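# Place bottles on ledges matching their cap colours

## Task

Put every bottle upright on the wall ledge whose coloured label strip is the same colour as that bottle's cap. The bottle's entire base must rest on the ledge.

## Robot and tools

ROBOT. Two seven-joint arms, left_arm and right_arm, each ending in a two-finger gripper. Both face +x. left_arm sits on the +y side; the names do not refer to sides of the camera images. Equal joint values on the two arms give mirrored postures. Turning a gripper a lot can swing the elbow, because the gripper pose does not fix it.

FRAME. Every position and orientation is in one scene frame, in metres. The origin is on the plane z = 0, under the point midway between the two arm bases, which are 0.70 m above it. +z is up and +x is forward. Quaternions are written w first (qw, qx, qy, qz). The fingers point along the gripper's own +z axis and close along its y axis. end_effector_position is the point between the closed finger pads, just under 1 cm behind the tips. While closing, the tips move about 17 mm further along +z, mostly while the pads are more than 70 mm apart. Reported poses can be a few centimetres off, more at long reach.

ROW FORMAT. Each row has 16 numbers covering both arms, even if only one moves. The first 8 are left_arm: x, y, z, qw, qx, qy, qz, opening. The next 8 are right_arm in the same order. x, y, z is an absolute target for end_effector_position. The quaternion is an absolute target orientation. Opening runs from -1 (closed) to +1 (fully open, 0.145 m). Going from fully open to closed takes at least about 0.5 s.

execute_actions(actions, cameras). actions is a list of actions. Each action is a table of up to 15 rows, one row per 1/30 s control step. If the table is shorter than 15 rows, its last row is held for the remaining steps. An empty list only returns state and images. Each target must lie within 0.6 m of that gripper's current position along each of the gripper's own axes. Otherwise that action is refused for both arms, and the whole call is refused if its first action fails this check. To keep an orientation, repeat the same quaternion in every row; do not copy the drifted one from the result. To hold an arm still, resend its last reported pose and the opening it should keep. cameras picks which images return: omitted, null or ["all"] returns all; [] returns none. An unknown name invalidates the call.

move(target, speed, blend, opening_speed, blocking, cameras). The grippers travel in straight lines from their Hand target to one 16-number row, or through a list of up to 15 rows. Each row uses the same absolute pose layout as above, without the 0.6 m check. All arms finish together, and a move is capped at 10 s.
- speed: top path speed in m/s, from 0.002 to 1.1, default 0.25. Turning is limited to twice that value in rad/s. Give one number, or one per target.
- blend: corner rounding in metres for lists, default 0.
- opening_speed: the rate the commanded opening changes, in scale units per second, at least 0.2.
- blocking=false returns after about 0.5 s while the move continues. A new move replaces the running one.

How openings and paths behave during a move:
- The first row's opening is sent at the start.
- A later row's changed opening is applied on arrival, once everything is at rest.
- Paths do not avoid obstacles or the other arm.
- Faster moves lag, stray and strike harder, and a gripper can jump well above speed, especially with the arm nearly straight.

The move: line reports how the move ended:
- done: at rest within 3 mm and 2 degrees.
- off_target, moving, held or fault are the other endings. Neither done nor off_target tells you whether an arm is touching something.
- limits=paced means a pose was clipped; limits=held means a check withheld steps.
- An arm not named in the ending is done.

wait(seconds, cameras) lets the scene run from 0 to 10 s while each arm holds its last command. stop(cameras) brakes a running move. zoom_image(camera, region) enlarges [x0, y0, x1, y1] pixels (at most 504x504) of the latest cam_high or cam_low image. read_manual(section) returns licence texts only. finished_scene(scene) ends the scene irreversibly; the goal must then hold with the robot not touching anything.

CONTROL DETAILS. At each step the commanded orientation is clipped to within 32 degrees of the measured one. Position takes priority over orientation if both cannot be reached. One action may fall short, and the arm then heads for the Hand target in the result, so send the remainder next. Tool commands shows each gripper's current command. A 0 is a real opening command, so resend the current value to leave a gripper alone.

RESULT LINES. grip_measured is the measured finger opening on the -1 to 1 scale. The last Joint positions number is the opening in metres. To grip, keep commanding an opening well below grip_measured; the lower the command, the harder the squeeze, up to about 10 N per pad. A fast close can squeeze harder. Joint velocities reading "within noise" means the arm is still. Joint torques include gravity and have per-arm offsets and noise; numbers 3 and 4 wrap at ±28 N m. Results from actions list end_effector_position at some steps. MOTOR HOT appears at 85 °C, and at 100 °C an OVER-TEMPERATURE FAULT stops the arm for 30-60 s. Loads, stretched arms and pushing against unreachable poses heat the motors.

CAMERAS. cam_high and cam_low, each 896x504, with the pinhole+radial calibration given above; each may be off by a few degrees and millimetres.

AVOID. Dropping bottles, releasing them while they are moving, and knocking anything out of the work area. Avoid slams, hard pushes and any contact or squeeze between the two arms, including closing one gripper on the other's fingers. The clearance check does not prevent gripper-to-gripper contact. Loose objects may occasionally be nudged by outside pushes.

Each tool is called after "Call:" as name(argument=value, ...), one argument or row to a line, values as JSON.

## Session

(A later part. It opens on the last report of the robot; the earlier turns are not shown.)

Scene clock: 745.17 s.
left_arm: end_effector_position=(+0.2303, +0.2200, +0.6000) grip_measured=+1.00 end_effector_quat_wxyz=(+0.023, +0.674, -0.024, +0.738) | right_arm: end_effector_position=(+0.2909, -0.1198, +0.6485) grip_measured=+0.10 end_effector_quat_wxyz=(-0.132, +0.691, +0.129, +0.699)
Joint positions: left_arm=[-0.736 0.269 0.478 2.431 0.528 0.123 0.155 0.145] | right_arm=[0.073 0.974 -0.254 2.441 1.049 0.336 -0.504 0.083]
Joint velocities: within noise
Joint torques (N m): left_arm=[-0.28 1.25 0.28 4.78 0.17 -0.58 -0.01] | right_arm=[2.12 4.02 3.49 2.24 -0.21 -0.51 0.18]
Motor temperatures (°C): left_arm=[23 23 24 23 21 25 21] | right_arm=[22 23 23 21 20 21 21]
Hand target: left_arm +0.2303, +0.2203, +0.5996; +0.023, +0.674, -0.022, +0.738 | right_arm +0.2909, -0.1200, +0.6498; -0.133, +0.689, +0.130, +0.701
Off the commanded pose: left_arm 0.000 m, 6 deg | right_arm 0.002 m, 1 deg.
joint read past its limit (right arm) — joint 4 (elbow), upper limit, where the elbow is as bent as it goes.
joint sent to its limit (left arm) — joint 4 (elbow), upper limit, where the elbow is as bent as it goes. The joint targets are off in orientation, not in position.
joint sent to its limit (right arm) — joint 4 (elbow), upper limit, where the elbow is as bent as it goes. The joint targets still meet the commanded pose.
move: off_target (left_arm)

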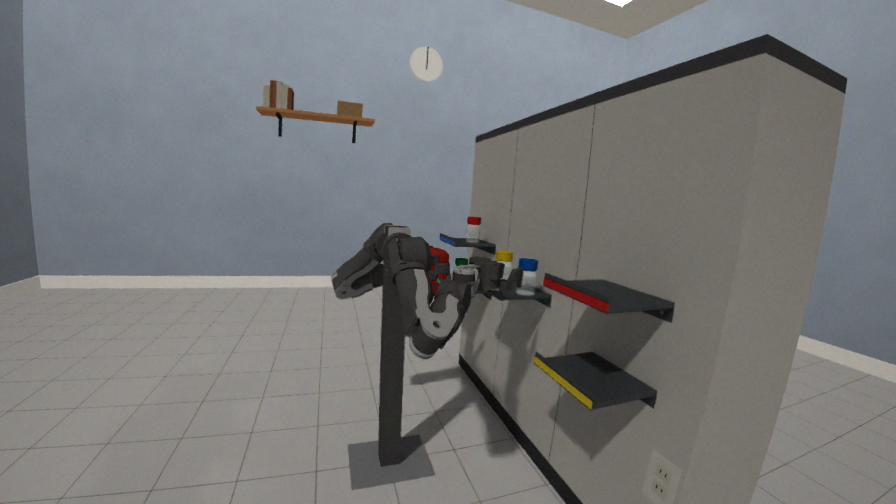

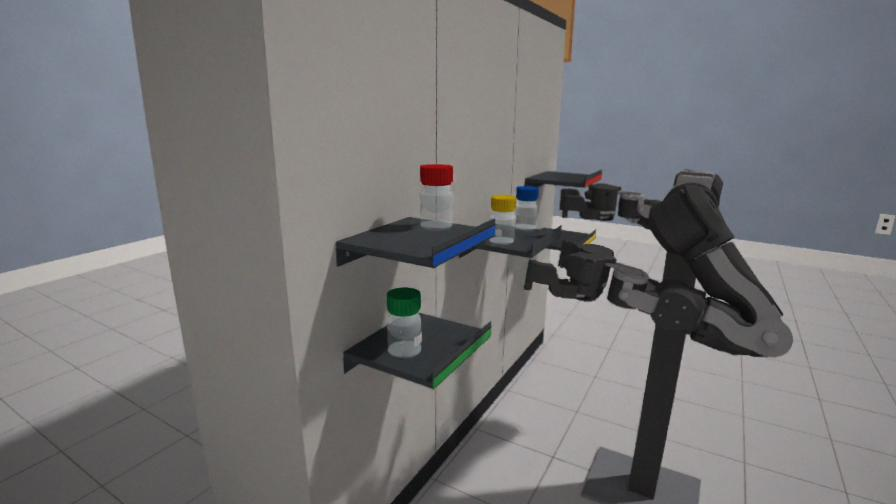

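Call:
move(
  target=[
    [0.25,0.22,0.76,0,0.7071,0,0.7071,1,0.285,0.022,0.655,-0.1228,0.6964,0.1228,0.6964,0.25],
    [0.29,0.335,0.77,0,0.7071,0,0.7071,1,0.34,0.042,0.65,-0.1228,0.6964,0.1228,0.6964,0.25],
    [0.397,0.338,0.738,0,0.7071,0,0.7071,1,0.4,0.0645,0.638,-0.1228,0.6964,0.1228,0.6964,0.25],
  ],
  speed=[0.25,0.2,0.15],
  blend=[0.03,0.01,0],
)

Call:
zoom_image(
  camera="cam_low",
  region=[400, 120, 660, 300],
)

Call:
zoom_image(
  camera="cam_high",
  region=[400, 180, 640, 340],
)

Scene clock: 767.13 s.
left_arm: end_effector_position=(+0.3971, +0.3372, +0.7381) grip_measured=+1.00 end_effector_quat_wxyz=(-0.002, +0.705, -0.007, +0.709) | right_arm: end_effector_position=(+0.4010, +0.0623, +0.6375) grip_measured=+0.25 end_effector_quat_wxyz=(-0.120, +0.698, +0.120, +0.695)
Joint positions: left_arm=[-1.401 1.68 1.574 1.62 1.584 0.167 -0.152 0.145] | right_arm=[0.8 0.051 -0.923 1.619 0.725 0.455 -0.754 0.094]
Joint velocities: within noise
Joint torques (N m): left_arm=[5.89 1.38 3.7 0.1 0.12 -0.55 -0.07] | right_arm=[6.26 -2.62 1.68 2.97 -0.36 -0.47 0.18]
Motor temperatures (°C): left_arm=[23 23 24 23 21 25 21] | right_arm=[22 23 23 20 20 21 21]
Hand target: left_arm +0.3970, +0.3382, +0.7380; -0.004, +0.706, -0.004, +0.708 | right_arm +0.4001, +0.0644, +0.6380; -0.123, +0.696, +0.123, +0.696
Off the commanded pose: left_arm 0.001 m, 1 deg | right_arm 0.002 m, 1 deg.
joint sent to its limit (left arm) — joint 3 (upper arm roll), upper limit; joint 5 (forearm roll), upper limit. The joint targets still meet the commanded pose.
move: done

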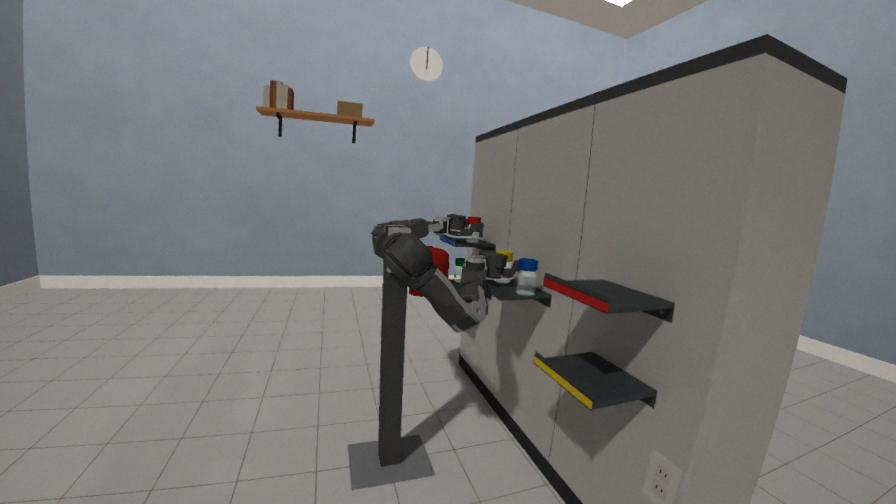

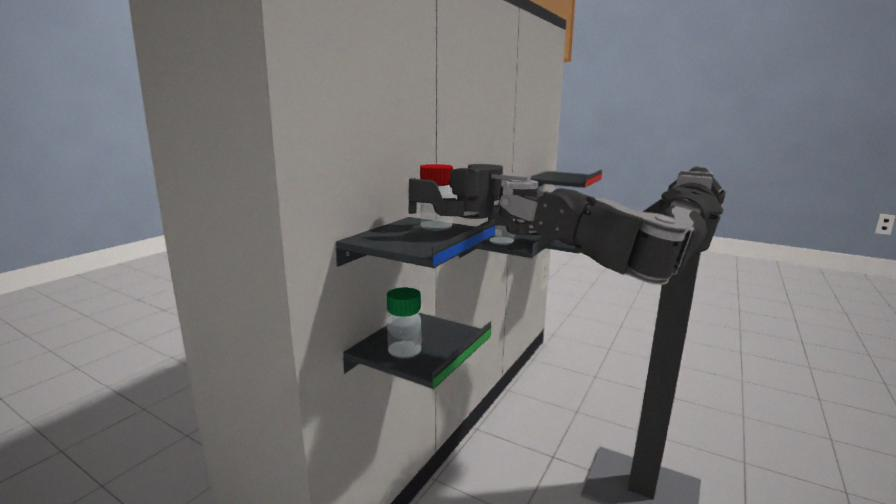

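Scaled by 1.938 from the camera's 896x504 image, which has a finer 1280x720 frame.

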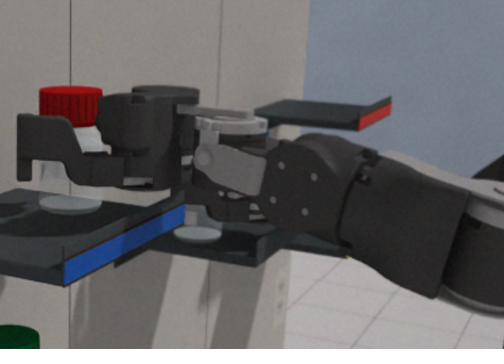

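Scaled by 2.100 from the camera's 896x504 image, which has a finer 1280x720 frame.

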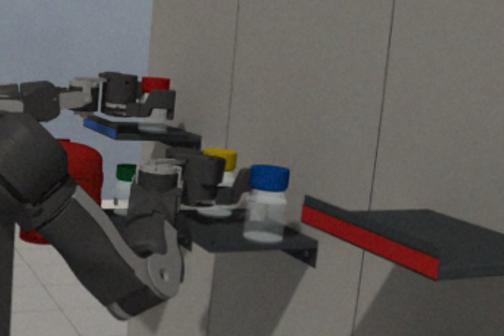

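Call:
move(
  target=[
    [0.397,0.338,0.738,0,0.7071,0,0.7071,-0.8,0.4,0.0645,0.638,-0.1228,0.6964,0.1228,0.6964,-0.8],
  ],
  speed=0.1,
  opening_speed=1.2,
  cameras=[],
)

Call:
move(
  target=[
    [0.395,0.338,0.785,0,0.7071,0,0.7071,-0.8,0.4,0.0645,0.692,-0.1228,0.6964,0.1228,0.6964,-0.8],
    [0.29,0.335,0.785,0,0.7071,0,0.7071,-0.8,0.285,0.022,0.697,-0.1228,0.6964,0.1228,0.6964,-0.8],
    [0.25,0.25,0.77,0,0.7071,0,0.7071,-0.8,0.25,-0.17,0.66,0,0.7071,0,0.7071,-0.8],
    [0.235,0.22,0.62,0,0.7071,0,0.7071,-0.8,0.24,-0.28,0.58,0,0.7071,0,0.7071,-0.8],
  ],
  speed=[0.1,0.15,0.2,0.2],
  blend=[0.01,0.01,0.03,0],
)

Scene clock: 779.60 s.
left_arm: end_effector_position=(+0.3971, +0.3383, +0.7379) grip_measured=-0.35 end_effector_quat_wxyz=(-0.004, +0.706, -0.005, +0.708) | right_arm: end_effector_position=(+0.4004, +0.0637, +0.6379) grip_measured=-0.54 end_effector_quat_wxyz=(-0.123, +0.697, +0.121, +0.696)
Joint positions: left_arm=[-1.401 1.68 1.574 1.619 1.584 0.169 -0.156 0.049] | right_arm=[0.8 0.049 -0.924 1.619 0.725 0.454 -0.749 0.034]
Joint velocities: within noise
Joint torques (N m): left_arm=[5.92 1.38 3.71 0.32 0.12 -0.61 0.05] | right_arm=[6.29 -2.33 1.87 2.89 -0.36 -0.4 0.04]
Motor temperatures (°C): left_arm=[24 23 25 23 21 25 21] | right_arm=[23 23 23 21 20 21 21]
Hand target: left_arm +0.3970, +0.3382, +0.7380; -0.004, +0.706, -0.004, +0.708 | right_arm +0.4000, +0.0645, +0.6380; -0.123, +0.696, +0.123, +0.696
Off the commanded pose: left_arm 0.000 m, 1 deg | right_arm 0.001 m, 0 deg.
joint sent to its limit (left arm) — joint 3 (upper arm roll), upper limit; joint 5 (forearm roll), upper limit. The joint targets still meet the commanded pose.
move: done
No camera images: "cameras" was empty.

Scene clock: 783.50 s.
left_arm: end_effector_position=(+0.2354, +0.2209, +0.6176) grip_measured=-0.35 end_effector_quat_wxyz=(+0.044, +0.660, -0.043, +0.749) | right_arm: end_effector_position=(+0.2406, -0.2797, +0.5793) grip_measured=-0.54 end_effector_quat_wxyz=(+0.016, +0.726, +0.001, +0.687)
Joint positions: left_arm=[-0.698 0.346 0.541 2.43 0.631 0.154 0.182 0.049] | right_arm=[0.622 1.867 -1.571 2.285 1.076 -0.778 -0.658 0.034]
Joint velocities: within noise
Joint torques (N m): left_arm=[0.65 1.7 0.5 4.57 0.22 -0.9 0.09] | right_arm=[1.44 5.6 1.58 1.26 -0.18 -0.57 0.15]
Motor temperatures (°C): left_arm=[24 23 25 22 21 25 21] | right_arm=[23 23 23 21 20 21 21]
Hand target: left_arm +0.2353, +0.2205, +0.6195; +0.044, +0.656, -0.043, +0.752 | right_arm +0.2403, -0.2798, +0.5802; +0.015, +0.725, +0.002, +0.689
Off the commanded pose: left_arm 0.003 m, 10 deg | right_arm 0.001 m, 4 deg.
joint sent to its limit (left arm) — joint 4 (elbow), upper limit, where the elbow is as bent as it goes. The joint targets are off in orientation, not in position.
joint sent to its limit (right arm) — joint 3 (upper arm roll), lower limit; joint 6 (wrist pitch), lower limit. The joint targets are off in orientation, not in position.
move: off_target (left_arm, right_arm)

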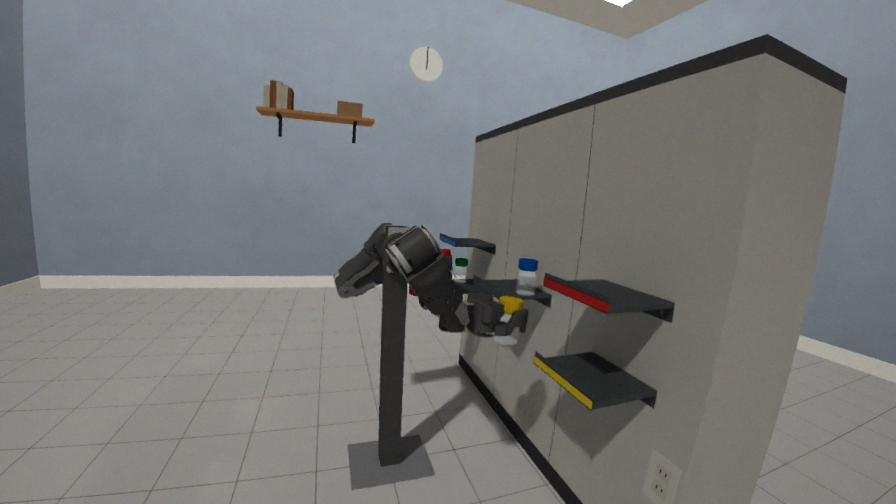

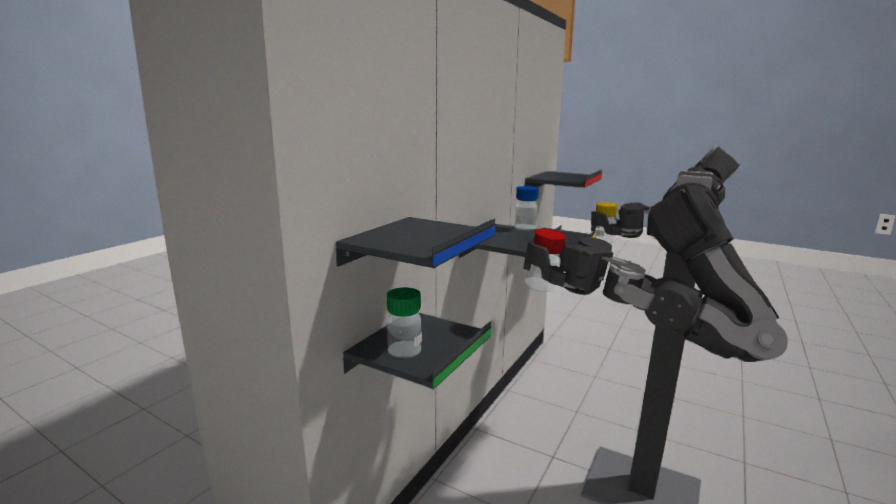

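Call:
move(
  target=[
    [0.25,0.20,0.64,0,0.7071,0,0.7071,-0.8,0.23,-0.28,0.42,0,0.80,0,0.60,-0.8],
    [0.25,0.20,0.64,0,0.7071,0,0.7071,-0.8,0.2,-0.25,0.25,0,0.92,0,0.39,-0.8],
  ],
  speed=[0.2,0.2],
  blend=[0.03,0],
)

Scene clock: 796.93 s.
left_arm: end_effector_position=(+0.2505, +0.2005, +0.6380) grip_measured=-0.35 end_effector_quat_wxyz=(+0.066, +0.628, -0.065, +0.773) | right_arm: end_effector_position=(+0.1991, -0.2496, +0.2494) grip_measured=-0.54 end_effector_quat_wxyz=(+0.001, +0.921, -0.001, +0.389)
Joint positions: left_arm=[-0.537 0.357 0.449 2.43 0.586 0.2 0.182 0.049] | right_arm=[0.102 0.866 -1.33 1.224 1.245 -0.43 -0.377 0.034]
Joint velocities: within noise
Joint torques (N m): left_arm=[1.6 1.73 0.4 4.53 0.21 -0.76 0.04] | right_arm=[2.02 5.21 1.4 1.59 -0.05 -0.3 0.21]
Motor temperatures (°C): left_arm=[23 23 24 23 21 26 21] | right_arm=[22 23 23 20 20 21 21]
Hand target: left_arm +0.2504, +0.2003, +0.6395; +0.066, +0.624, -0.064, +0.776 | right_arm +0.2000, -0.2500, +0.2500; +0.000, +0.921, +0.000, +0.390
Off the commanded pose: left_arm 0.002 m, 16 deg | right_arm 0.001 m, 0 deg.
joint sent to its limit (left arm) — joint 4 (elbow), upper limit, where the elbow is as bent as it goes. The joint targets are off in orientation, not in position.
move: off_target (left_arm)

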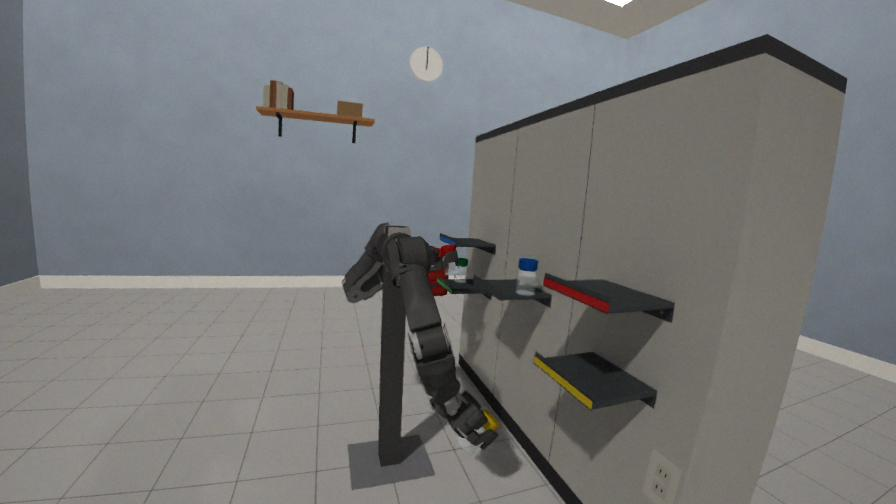

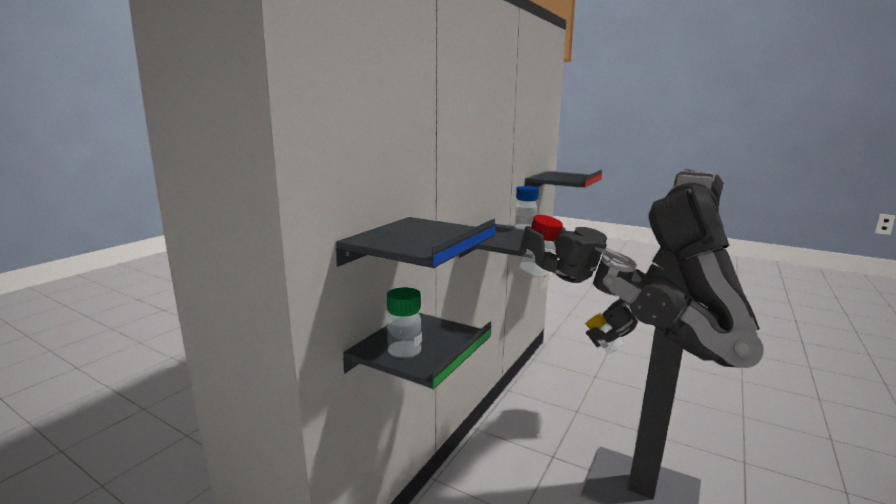

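Call:
move(
  target=[
    [0.27,0.20,0.66,0,0.7071,0,0.7071,-0.8,0.22,-0.36,0.48,0,0.7071,0,0.7071,-0.8],
    [0.38,0.19,0.685,0,0.7071,0,0.7071,-0.8,0.23,-0.40,0.578,0,0.7071,0,0.7071,-0.8],
    [0.4,0.055,0.672,0.1228,0.6964,-0.1228,0.6964,-0.8,0.395,-0.40,0.575,0,0.7071,0,0.7071,-0.8],
  ],
  speed=[0.2,0.2,0.15],
  blend=[0.02,0.02,0],
)

Call:
zoom_image(
  camera="cam_low",
  region=[400, 120, 660, 300],
)

Call:
zoom_image(
  camera="cam_high",
  region=[440, 220, 680, 420],
)

Scene clock: 813.67 s.
left_arm: end_effector_position=(+0.3994, +0.0547, +0.6690) grip_measured=-0.35 end_effector_quat_wxyz=(+0.122, +0.701, -0.124, +0.692) | right_arm: end_effector_position=(+0.3946, -0.3993, +0.5758) grip_measured=-0.54 end_effector_quat_wxyz=(+0.097, +0.746, +0.060, +0.656)
Joint positions: left_arm=[0.678 0.368 -0.53 1.915 0.802 0.682 -0.461 0.049] | right_arm=[-1.31 1.814 0.715 1.31 1.559 -0.436 -0.061 0.034]
Joint velocities: within noise
Joint torques (N m): left_arm=[9.11 0.38 1.84 2.91 -0.18 -0.91 0.2] | right_arm=[4.29 2.52 3.45 -0.34 0.15 -0.56 -0.25]
Motor temperatures (°C): left_arm=[23 23 24 23 21 26 21] | right_arm=[21 23 23 20 20 21 21]
Hand target: left_arm +0.3999, +0.0550, +0.6721; +0.123, +0.696, -0.123, +0.696 | right_arm +0.3945, -0.3998, +0.5754; +0.098, +0.746, +0.058, +0.656
Off the commanded pose: left_arm 0.003 m, 1 deg | right_arm 0.001 m, 15 deg.
joint sent to its limit (right arm) — joint 1 (shoulder pitch), lower limit; joint 5 (forearm roll), upper limit. The joint targets are off in orientation, not in position.
move: off_target (right_arm)

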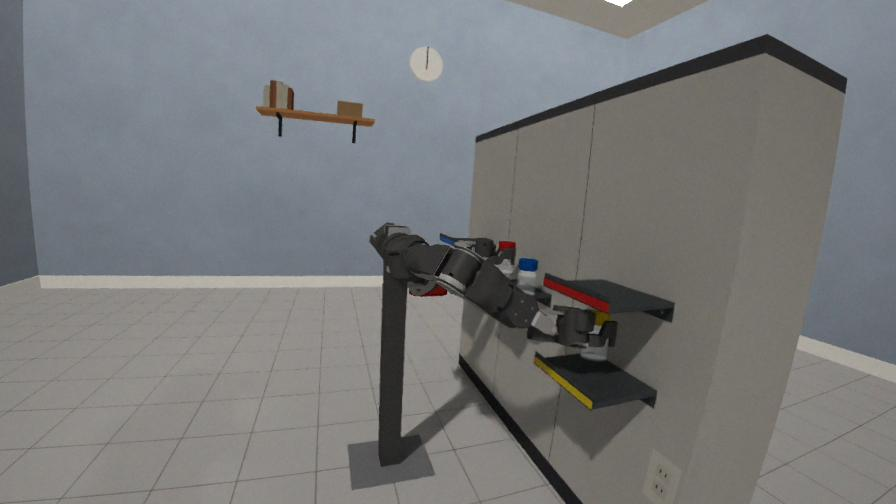

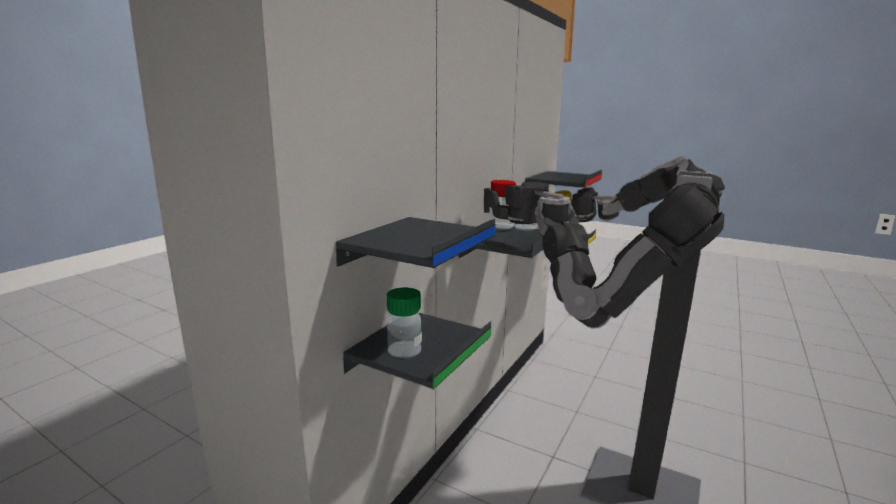

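Scaled by 1.938 from the camera's 896x504 image, which has a finer 1280x720 frame.

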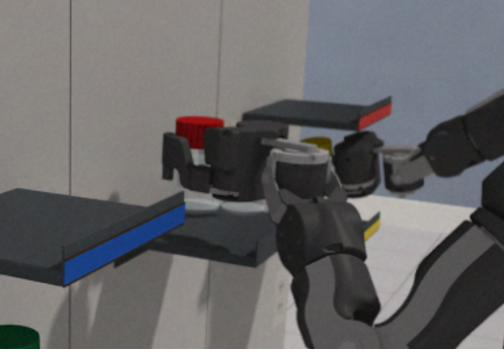

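Scaled by 2.100 from the camera's 896x504 image, which has a finer 1280x720 frame.

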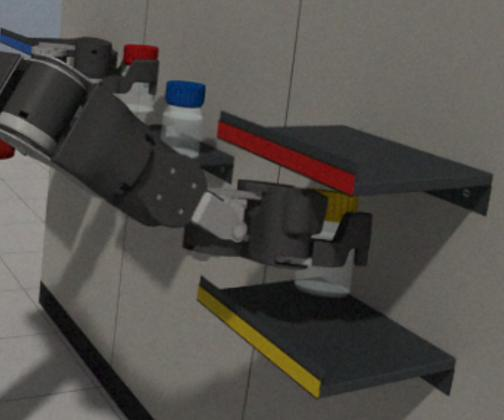

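Call:
move(
  target=[
    [0.4,0.055,0.65,0.1228,0.6964,-0.1228,0.6964,-0.8,0.23,-0.38,0.575,0,0.7071,0,0.7071,-0.8],
    [0.4,0.055,0.634,0.1228,0.6964,-0.1228,0.6964,-0.8,0.2,-0.28,0.30,0,0.92,0,0.39,-0.8],
    [0.4,0.055,0.634,0.1228,0.6964,-0.1228,0.6964,-0.8,0.12,-0.2,0.14,0,1,0,0,-0.8],
  ],
  speed=[0.2,0.25,0.25],
)

Call:
move(
  target=[
    [0.4,0.055,0.639,0.1228,0.6964,-0.1228,0.6964,-0.8,0.12,-0.2,0.14,0,1,0,0,-0.8],
    [0.4,0.055,0.639,0.1228,0.6964,-0.1228,0.6964,0.1,0.12,-0.2,0.14,0,1,0,0,-0.8],
    [0.288,0.096,0.645,0.1228,0.6964,-0.1228,0.6964,0.1,0.2,-0.28,0.36,0,0.80,0,0.60,-0.8],
    [0.27,0.16,0.64,0,0.7071,0,0.7071,0.1,0.235,-0.39,0.56,0,0.7071,0,0.7071,-0.8],
  ],
  speed=[0.05,0.1,0.2,0.2],
  opening_speed=0.8,
)

Call:
zoom_image(
  camera="cam_low",
  region=[400, 120, 660, 300],
)

Scene clock: 839.53 s.
left_arm: end_effector_position=(+0.3999, +0.0555, +0.6362) grip_measured=-0.35 end_effector_quat_wxyz=(+0.122, +0.696, -0.122, +0.697) | right_arm: end_effector_position=(+0.1198, -0.2002, +0.1399) grip_measured=-0.54 end_effector_quat_wxyz=(+0.002, +1.000, -0.002, +0.001)
Joint positions: left_arm=[0.587 0.412 -0.586 1.88 0.737 0.517 -0.424 0.049] | right_arm=[0.081 0.333 -0.783 0.616 0.899 0.501 -0.141 0.034]
Joint velocities: within noise
Joint torques (N m): left_arm=[6.98 0.73 1.22 2.95 -0.12 -0.8 0.22] | right_arm=[2.52 2.47 0.06 1.72 0.08 0.12 0.25]
Motor temperatures (°C): left_arm=[26 23 24 23 21 26 21] | right_arm=[22 23 23 20 20 21 21]
Hand target: left_arm +0.4000, +0.0550, +0.6340; +0.123, +0.696, -0.123, +0.696 | right_arm +0.1199, -0.2001, +0.1400; +0.000, +1.000, +0.000, +0.000
Off the commanded pose: left_arm 0.002 m, 0 deg | right_arm 0.000 m, 0 deg.
move: done

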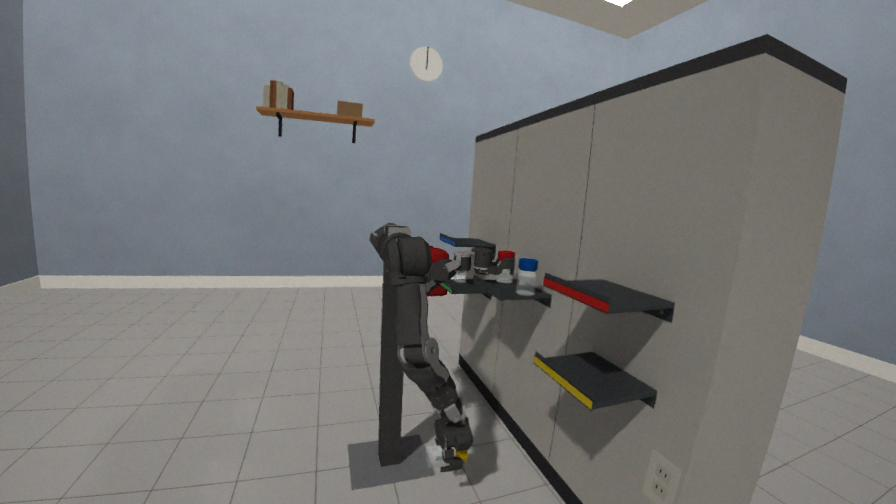

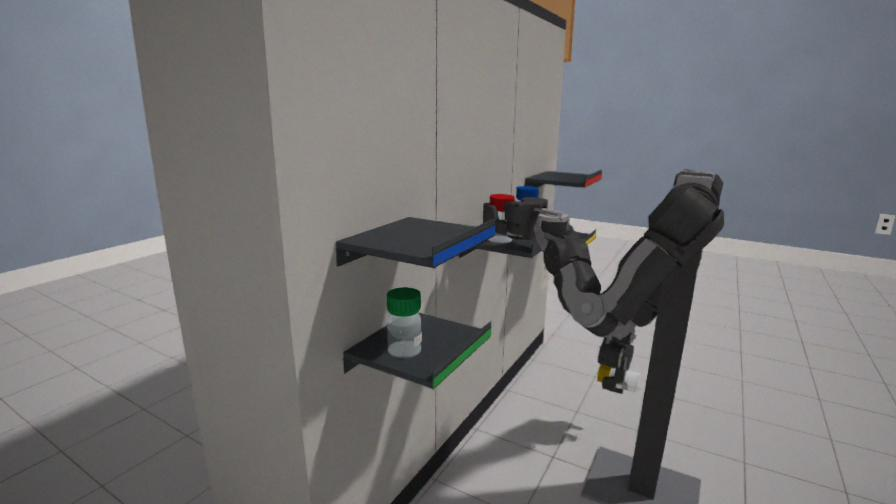

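Scene clock: 846.70 s.
left_arm: end_effector_position=(+0.2705, +0.1598, +0.6397) grip_measured=+0.10 end_effector_quat_wxyz=(+0.017, +0.605, -0.016, +0.796) | right_arm: end_effector_position=(+0.2351, -0.3906, +0.5592) grip_measured=-0.54 end_effector_quat_wxyz=(+0.002, +0.709, +0.000, +0.705)
Joint positions: left_arm=[-0.335 0.564 -0.137 2.431 0.375 0.117 -0.46 0.083] | right_arm=[-1.311 1.031 0.788 1.732 1.316 -0.517 0.254 0.034]
Joint velocities: within noise
Joint torques (N m): left_arm=[2.36 1.54 0.29 4.68 -0.14 -0.47 -0.07] | right_arm=[0.54 1.75 3.7 1.48 0.32 -0.54 0.2]
Motor temperatures (°C): left_arm=[25 22 24 23 21 26 21] | right_arm=[22 23 23 20 20 21 21]
Hand target: left_arm +0.2705, +0.1601, +0.6395; +0.015, +0.606, -0.014, +0.795 | right_arm +0.2351, -0.3899, +0.5601; +0.000, +0.707, +0.000, +0.707
Off the commanded pose: left_arm 0.001 m, 16 deg | right_arm 0.001 m, 0 deg.
joint sent to its limit (left arm) — joint 4 (elbow), upper limit, where the elbow is as bent as it goes. The joint targets are off in orientation, not in position.
move: off_target (left_arm)

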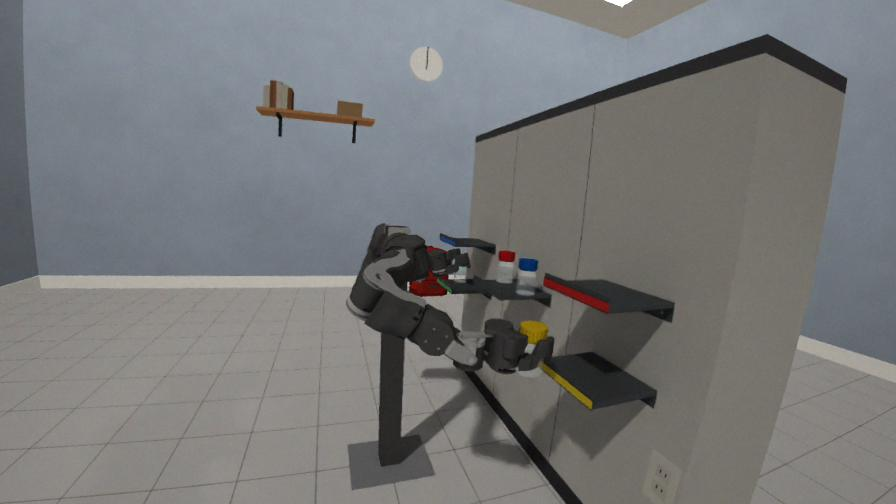

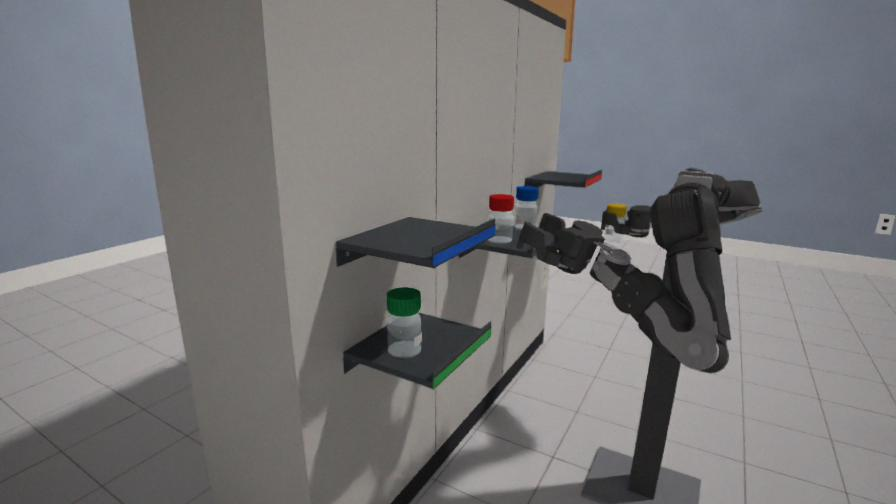

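Scaled by 1.938 from the camera's 896x504 image, which has a finer 1280x720 frame.

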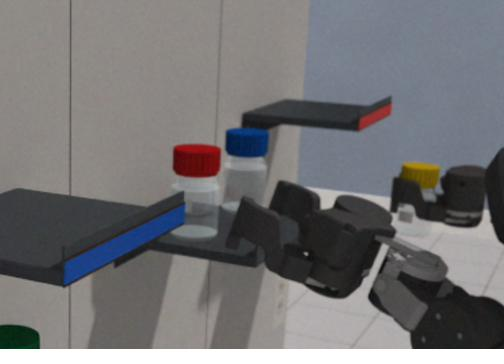

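Call:
move(
  target=[
    [0.24,0.16,0.60,0,0.7071,0,0.7071,0.1,0.235,-0.36,0.575,0.1228,0.6964,-0.1228,0.6964,-0.8],
    [0.24,0.16,0.60,0,0.7071,0,0.7071,0.1,0.397,-0.403,0.575,0.1228,0.6964,-0.1228,0.6964,-0.8],
  ],
  speed=[0.2,0.2],
)

Call:
zoom_image(
  camera="cam_high",
  region=[440, 220, 680, 420],
)

Scene clock: 860.90 s.
left_arm: end_effector_position=(+0.2405, +0.1600, +0.5992) grip_measured=+0.10 end_effector_quat_wxyz=(+0.005, +0.636, -0.007, +0.772) | right_arm: end_effector_position=(+0.3964, -0.4029, +0.5757) grip_measured=-0.55 end_effector_quat_wxyz=(+0.196, +0.722, -0.024, +0.663)
Joint positions: left_arm=[-0.611 0.518 -0.153 2.431 0.232 -0.041 -0.463 0.083] | right_arm=[-1.31 1.914 0.632 1.409 1.559 -0.51 -0.511 0.034]
Joint velocities: within noise
Joint torques (N m): left_arm=[0.54 1.12 0.16 5.29 -0.13 -0.61 0.03] | right_arm=[4.52 1.96 3.97 -0.62 -0.01 -0.46 0.01]
Motor temperatures (°C): left_arm=[24 22 23 23 21 26 21] | right_arm=[21 23 24 20 20 21 21]
Hand target: left_arm +0.2404, +0.1600, +0.5994; +0.005, +0.635, -0.005, +0.772 | right_arm +0.3964, -0.4028, +0.5756; +0.194, +0.722, -0.024, +0.663
Off the commanded pose: left_arm 0.001 m, 11 deg | right_arm 0.001 m, 15 deg.
joint sent to its limit (left arm) — joint 4 (elbow), upper limit, where the elbow is as bent as it goes. The joint targets are off in orientation, not in position.
joint sent to its limit (right arm) — joint 1 (shoulder pitch), lower limit; joint 5 (forearm roll), upper limit. The joint targets are off in orientation, not in position.
move: off_target (left_arm, right_arm)

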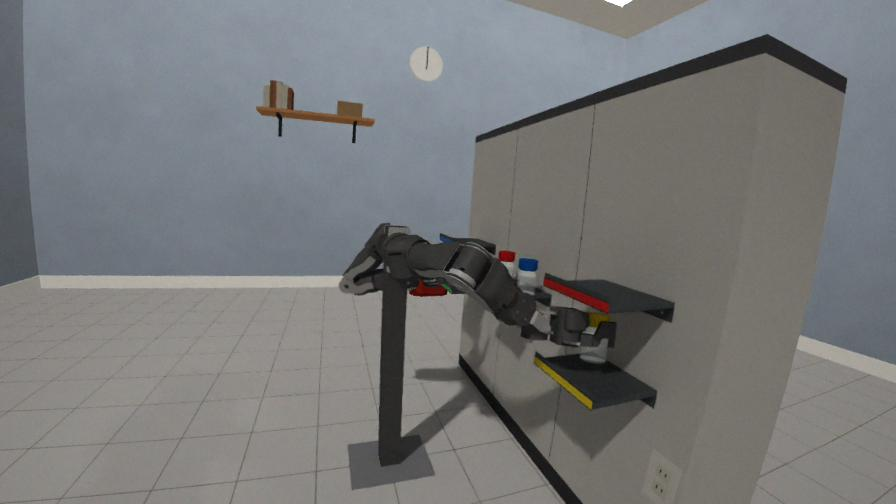

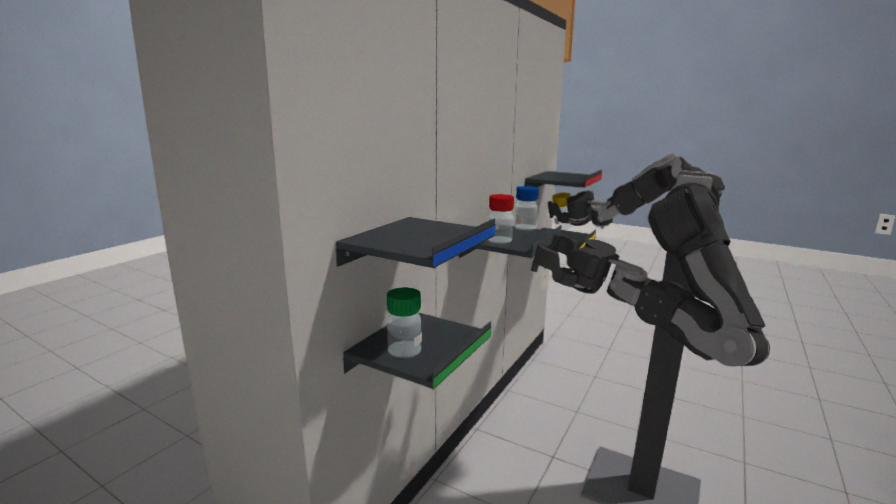

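Scaled by 2.100 from the camera's 896x504 image, which has a finer 1280x720 frame.

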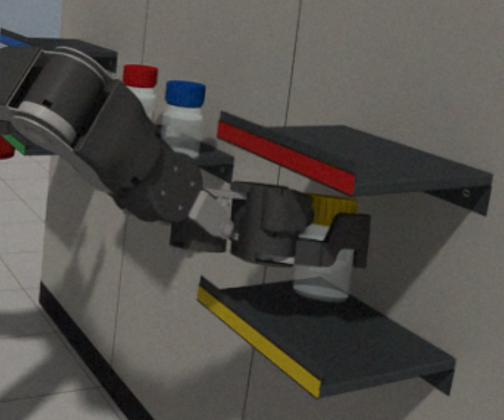

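Call:
move(
  target=[
    [0.24,0.16,0.60,0,0.7071,0,0.7071,0.1,0.235,-0.36,0.575,0.1228,0.6964,-0.1228,0.6964,-0.8],
    [0.24,0.16,0.60,0,0.7071,0,0.7071,0.1,0.2,-0.28,0.30,0,0.92,0,0.39,-0.8],
    [0.24,0.16,0.60,0,0.7071,0,0.7071,0.1,0.12,-0.2,0.14,0,1,0,0,-0.8],
    [0.24,0.16,0.60,0,0.7071,0,0.7071,0.1,0.22,-0.2,0.30,0,0.85,0,0.527,-0.8],
    [0.24,0.16,0.60,0,0.7071,0,0.7071,0.1,0.25,-0.2,0.45,0,0.7071,0,0.7071,-0.8],
  ],
  speed=[0.3,0.3,0.3,0.25,0.25],
  blend=[0.02,0.02,0,0.03,0],
  cameras=[],
)

Call:
move(
  target=[
    [0.24,0.16,0.60,0,0.7071,0,0.7071,0.1,0.23,-0.40,0.578,0,0.7071,0,0.7071,-0.8],
  ],
  speed=[0.2],
  cameras=[],
)

Call:
move(
  target=[
    [0.24,0.16,0.60,0,0.7071,0,0.7071,0.1,0.397,-0.40,0.575,0,0.7071,0,0.7071,-0.8],
  ],
  speed=[0.2],
)

Call:
zoom_image(
  camera="cam_high",
  region=[440, 220, 680, 420],
)

Scene clock: 889.93 s.
left_arm: end_effector_position=(+0.2405, +0.1600, +0.5992) grip_measured=+0.10 end_effector_quat_wxyz=(+0.005, +0.636, -0.007, +0.772) | right_arm: end_effector_position=(+0.2488, -0.1991, +0.4466) grip_measured=-0.55 end_effector_quat_wxyz=(-0.001, +0.712, +0.002, +0.702)
Joint positions: left_arm=[-0.611 0.518 -0.153 2.431 0.232 -0.041 -0.463 0.083] | right_arm=[-0.421 0.815 -0.538 1.83 0.441 -0.52 -0.649 0.034]
Joint velocities: within noise
Joint torques (N m): left_arm=[0.51 1.12 0.16 5.27 -0.13 -0.61 0.03] | right_arm=[1.15 3.31 2.82 3.77 -0.4 -0.57 -0.13]
Motor temperatures (°C): left_arm=[23 22 23 24 21 26 21] | right_arm=[22 23 24 20 20 21 21]
Hand target: left_arm +0.2404, +0.1600, +0.5994; +0.005, +0.635, -0.005, +0.772 | right_arm +0.2500, -0.2000, +0.4499; +0.000, +0.707, +0.000, +0.707
Off the commanded pose: left_arm 0.001 m, 11 deg | right_arm 0.004 m, 1 deg.
joint sent to its limit (left arm) — joint 4 (elbow), upper limit, where the elbow is as bent as it goes. The joint targets are off in orientation, not in position.
move: off_target (left_arm, right_arm)
No camera images: "cameras" was empty.

Scene clock: 891.63 s.
left_arm: end_effector_position=(+0.2405, +0.1600, +0.5992) grip_measured=+0.10 end_effector_quat_wxyz=(+0.005, +0.636, -0.007, +0.772) | right_arm: end_effector_position=(+0.2297, -0.4007, +0.5764) grip_measured=-0.55 end_effector_quat_wxyz=(+0.002, +0.710, -0.001, +0.705)
Joint positions: left_arm=[-0.611 0.518 -0.153 2.431 0.232 -0.041 -0.463 0.083] | right_arm=[-1.311 0.969 0.902 1.737 1.33 -0.408 0.33 0.034]
Joint velocities: within noise
Joint torques (N m): left_arm=[0.51 1.12 0.14 5.29 -0.13 -0.62 0.03] | right_arm=[0.36 2.04 4.21 1.39 0.42 -0.55 0.19]
Motor temperatures (°C): left_arm=[23 22 23 24 21 26 21] | right_arm=[22 23 24 20 20 21 21]
Hand target: left_arm +0.2404, +0.1600, +0.5994; +0.005, +0.635, -0.005, +0.772 | right_arm +0.2300, -0.4000, +0.5780; +0.000, +0.707, +0.000, +0.707
Off the commanded pose: left_arm 0.001 m, 11 deg | right_arm 0.002 m, 0 deg.
joint sent to its limit (left arm) — joint 4 (elbow), upper limit, where the elbow is as bent as it goes. The joint targets are off in orientation, not in position.
move: off_target (left_arm)
No camera images: "cameras" was empty.

Scene clock: 892.90 s.
left_arm: end_effector_position=(+0.2405, +0.1600, +0.5992) grip_measured=+0.10 end_effector_quat_wxyz=(+0.005, +0.636, -0.007, +0.772) | right_arm: end_effector_position=(+0.3954, -0.3999, +0.5729) grip_measured=-0.55 end_effector_quat_wxyz=(+0.101, +0.751, +0.063, +0.650)
Joint positions: left_arm=[-0.611 0.518 -0.153 2.431 0.232 -0.041 -0.463 0.083] | right_arm=[-1.311 1.824 0.706 1.302 1.559 -0.429 -0.063 0.034]
Joint velocities: within noise
Joint torques (N m): left_arm=[0.51 1.12 0.16 5.27 -0.13 -0.61 0.03] | right_arm=[4.23 2.52 5.37 -0.66 0.19 -0.53 -0.24]
Motor temperatures (°C): left_arm=[23 22 23 24 21 26 21] | right_arm=[22 23 24 20 20 21 21]
Hand target: left_arm +0.2404, +0.1600, +0.5994; +0.005, +0.635, -0.005, +0.772 | right_arm +0.3965, -0.3997, +0.5753; +0.101, +0.748, +0.061, +0.653
Off the commanded pose: left_arm 0.001 m, 11 deg | right_arm 0.003 m, 16 deg.
joint sent to its limit (left arm) — joint 4 (elbow), upper limit, where the elbow is as bent as it goes. The joint targets are off in orientation, not in position.
joint sent to its limit (right arm) — joint 1 (shoulder pitch), lower limit; joint 5 (forearm roll), upper limit. The joint targets are off in orientation, not in position.
move: off_target (left_arm, right_arm)

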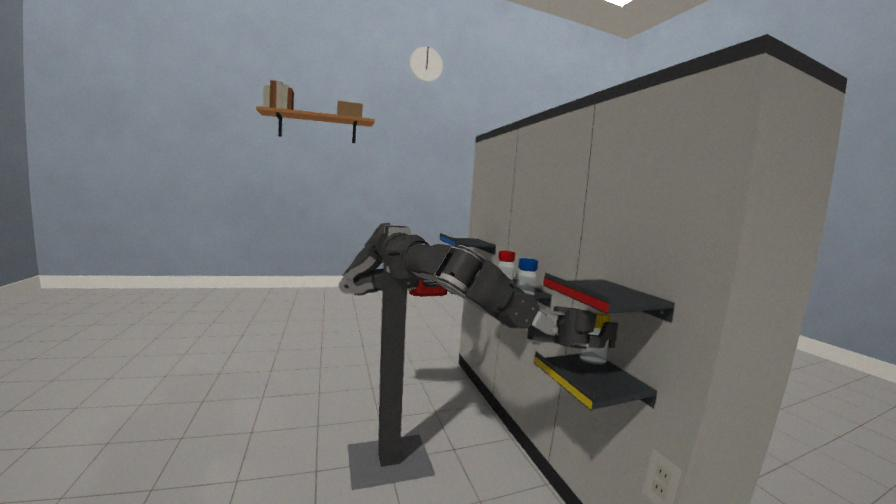

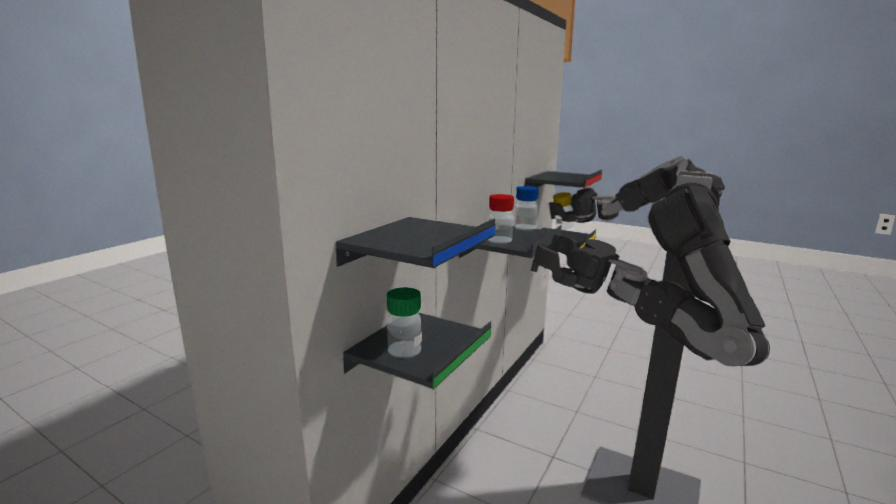

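Scaled by 2.100 from the camera's 896x504 image, which has a finer 1280x720 frame.

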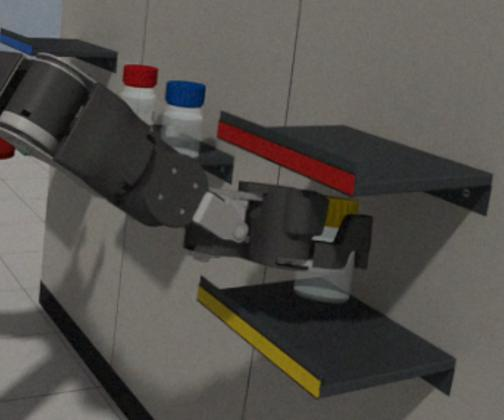

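Call:
move(
  target=[
    [0.24,0.16,0.60,0,0.7071,0,0.7071,0.1,0.235,-0.36,0.575,0.1228,0.6964,-0.1228,0.6964,-0.8],
    [0.24,0.16,0.60,0,0.7071,0,0.7071,0.1,0.2,-0.28,0.30,0,0.92,0,0.39,-0.8],
    [0.24,0.16,0.60,0,0.7071,0,0.7071,0.1,0.15,-0.2,0.18,0,1,0,0,-0.8],
    [0.24,0.16,0.60,0,0.7071,0,0.7071,0.1,0.25,-0.2,0.45,0,0.7071,0,0.7071,-0.8],
    [0.24,0.16,0.60,0,0.7071,0,0.7071,0.1,0.38,-0.207,0.56,0,0.7071,0,0.7071,-0.8],
  ],
  speed=[0.3,0.3,0.3,0.25,0.2],
  blend=[0.02,0.02,0,0.03,0],
)

Scene clock: 914.10 s.
left_arm: end_effector_position=(+0.2405, +0.1600, +0.5992) grip_measured=+0.10 end_effector_quat_wxyz=(+0.005, +0.636, -0.007, +0.772) | right_arm: end_effector_position=(+0.3796, -0.2081, +0.5587) grip_measured=-0.55 end_effector_quat_wxyz=(+0.002, +0.709, -0.002, +0.705)
Joint positions: left_arm=[-0.611 0.518 -0.153 2.431 0.232 -0.041 -0.463 0.083] | right_arm=[0.205 0.834 -0.481 1.855 0.833 0.041 -0.536 0.034]
Joint velocities: within noise
Joint torques (N m): left_arm=[0.54 1.12 0.16 5.27 -0.13 -0.62 0.03] | right_arm=[4.58 3.71 2.97 2.96 -0.28 -0.5 0.18]
Motor temperatures (°C): left_arm=[22 22 23 24 21 26 21] | right_arm=[22 23 24 20 20 21 21]
Hand target: left_arm +0.2404, +0.1600, +0.5994; +0.005, +0.635, -0.005, +0.772 | right_arm +0.3800, -0.2070, +0.5600; +0.000, +0.707, +0.000, +0.707
Off the commanded pose: left_arm 0.001 m, 11 deg | right_arm 0.002 m, 0 deg.
joint sent to its limit (left arm) — joint 4 (elbow), upper limit, where the elbow is as bent as it goes. The joint targets are off in orientation, not in position.
move: off_target (left_arm)

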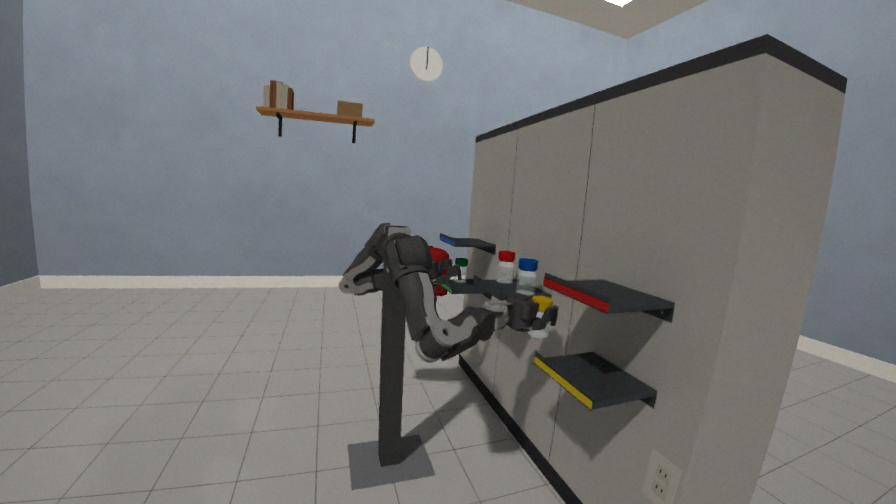

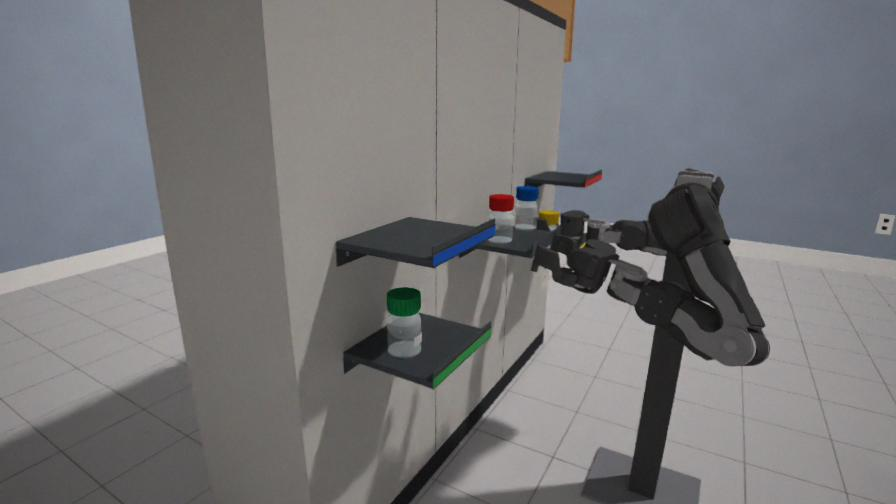

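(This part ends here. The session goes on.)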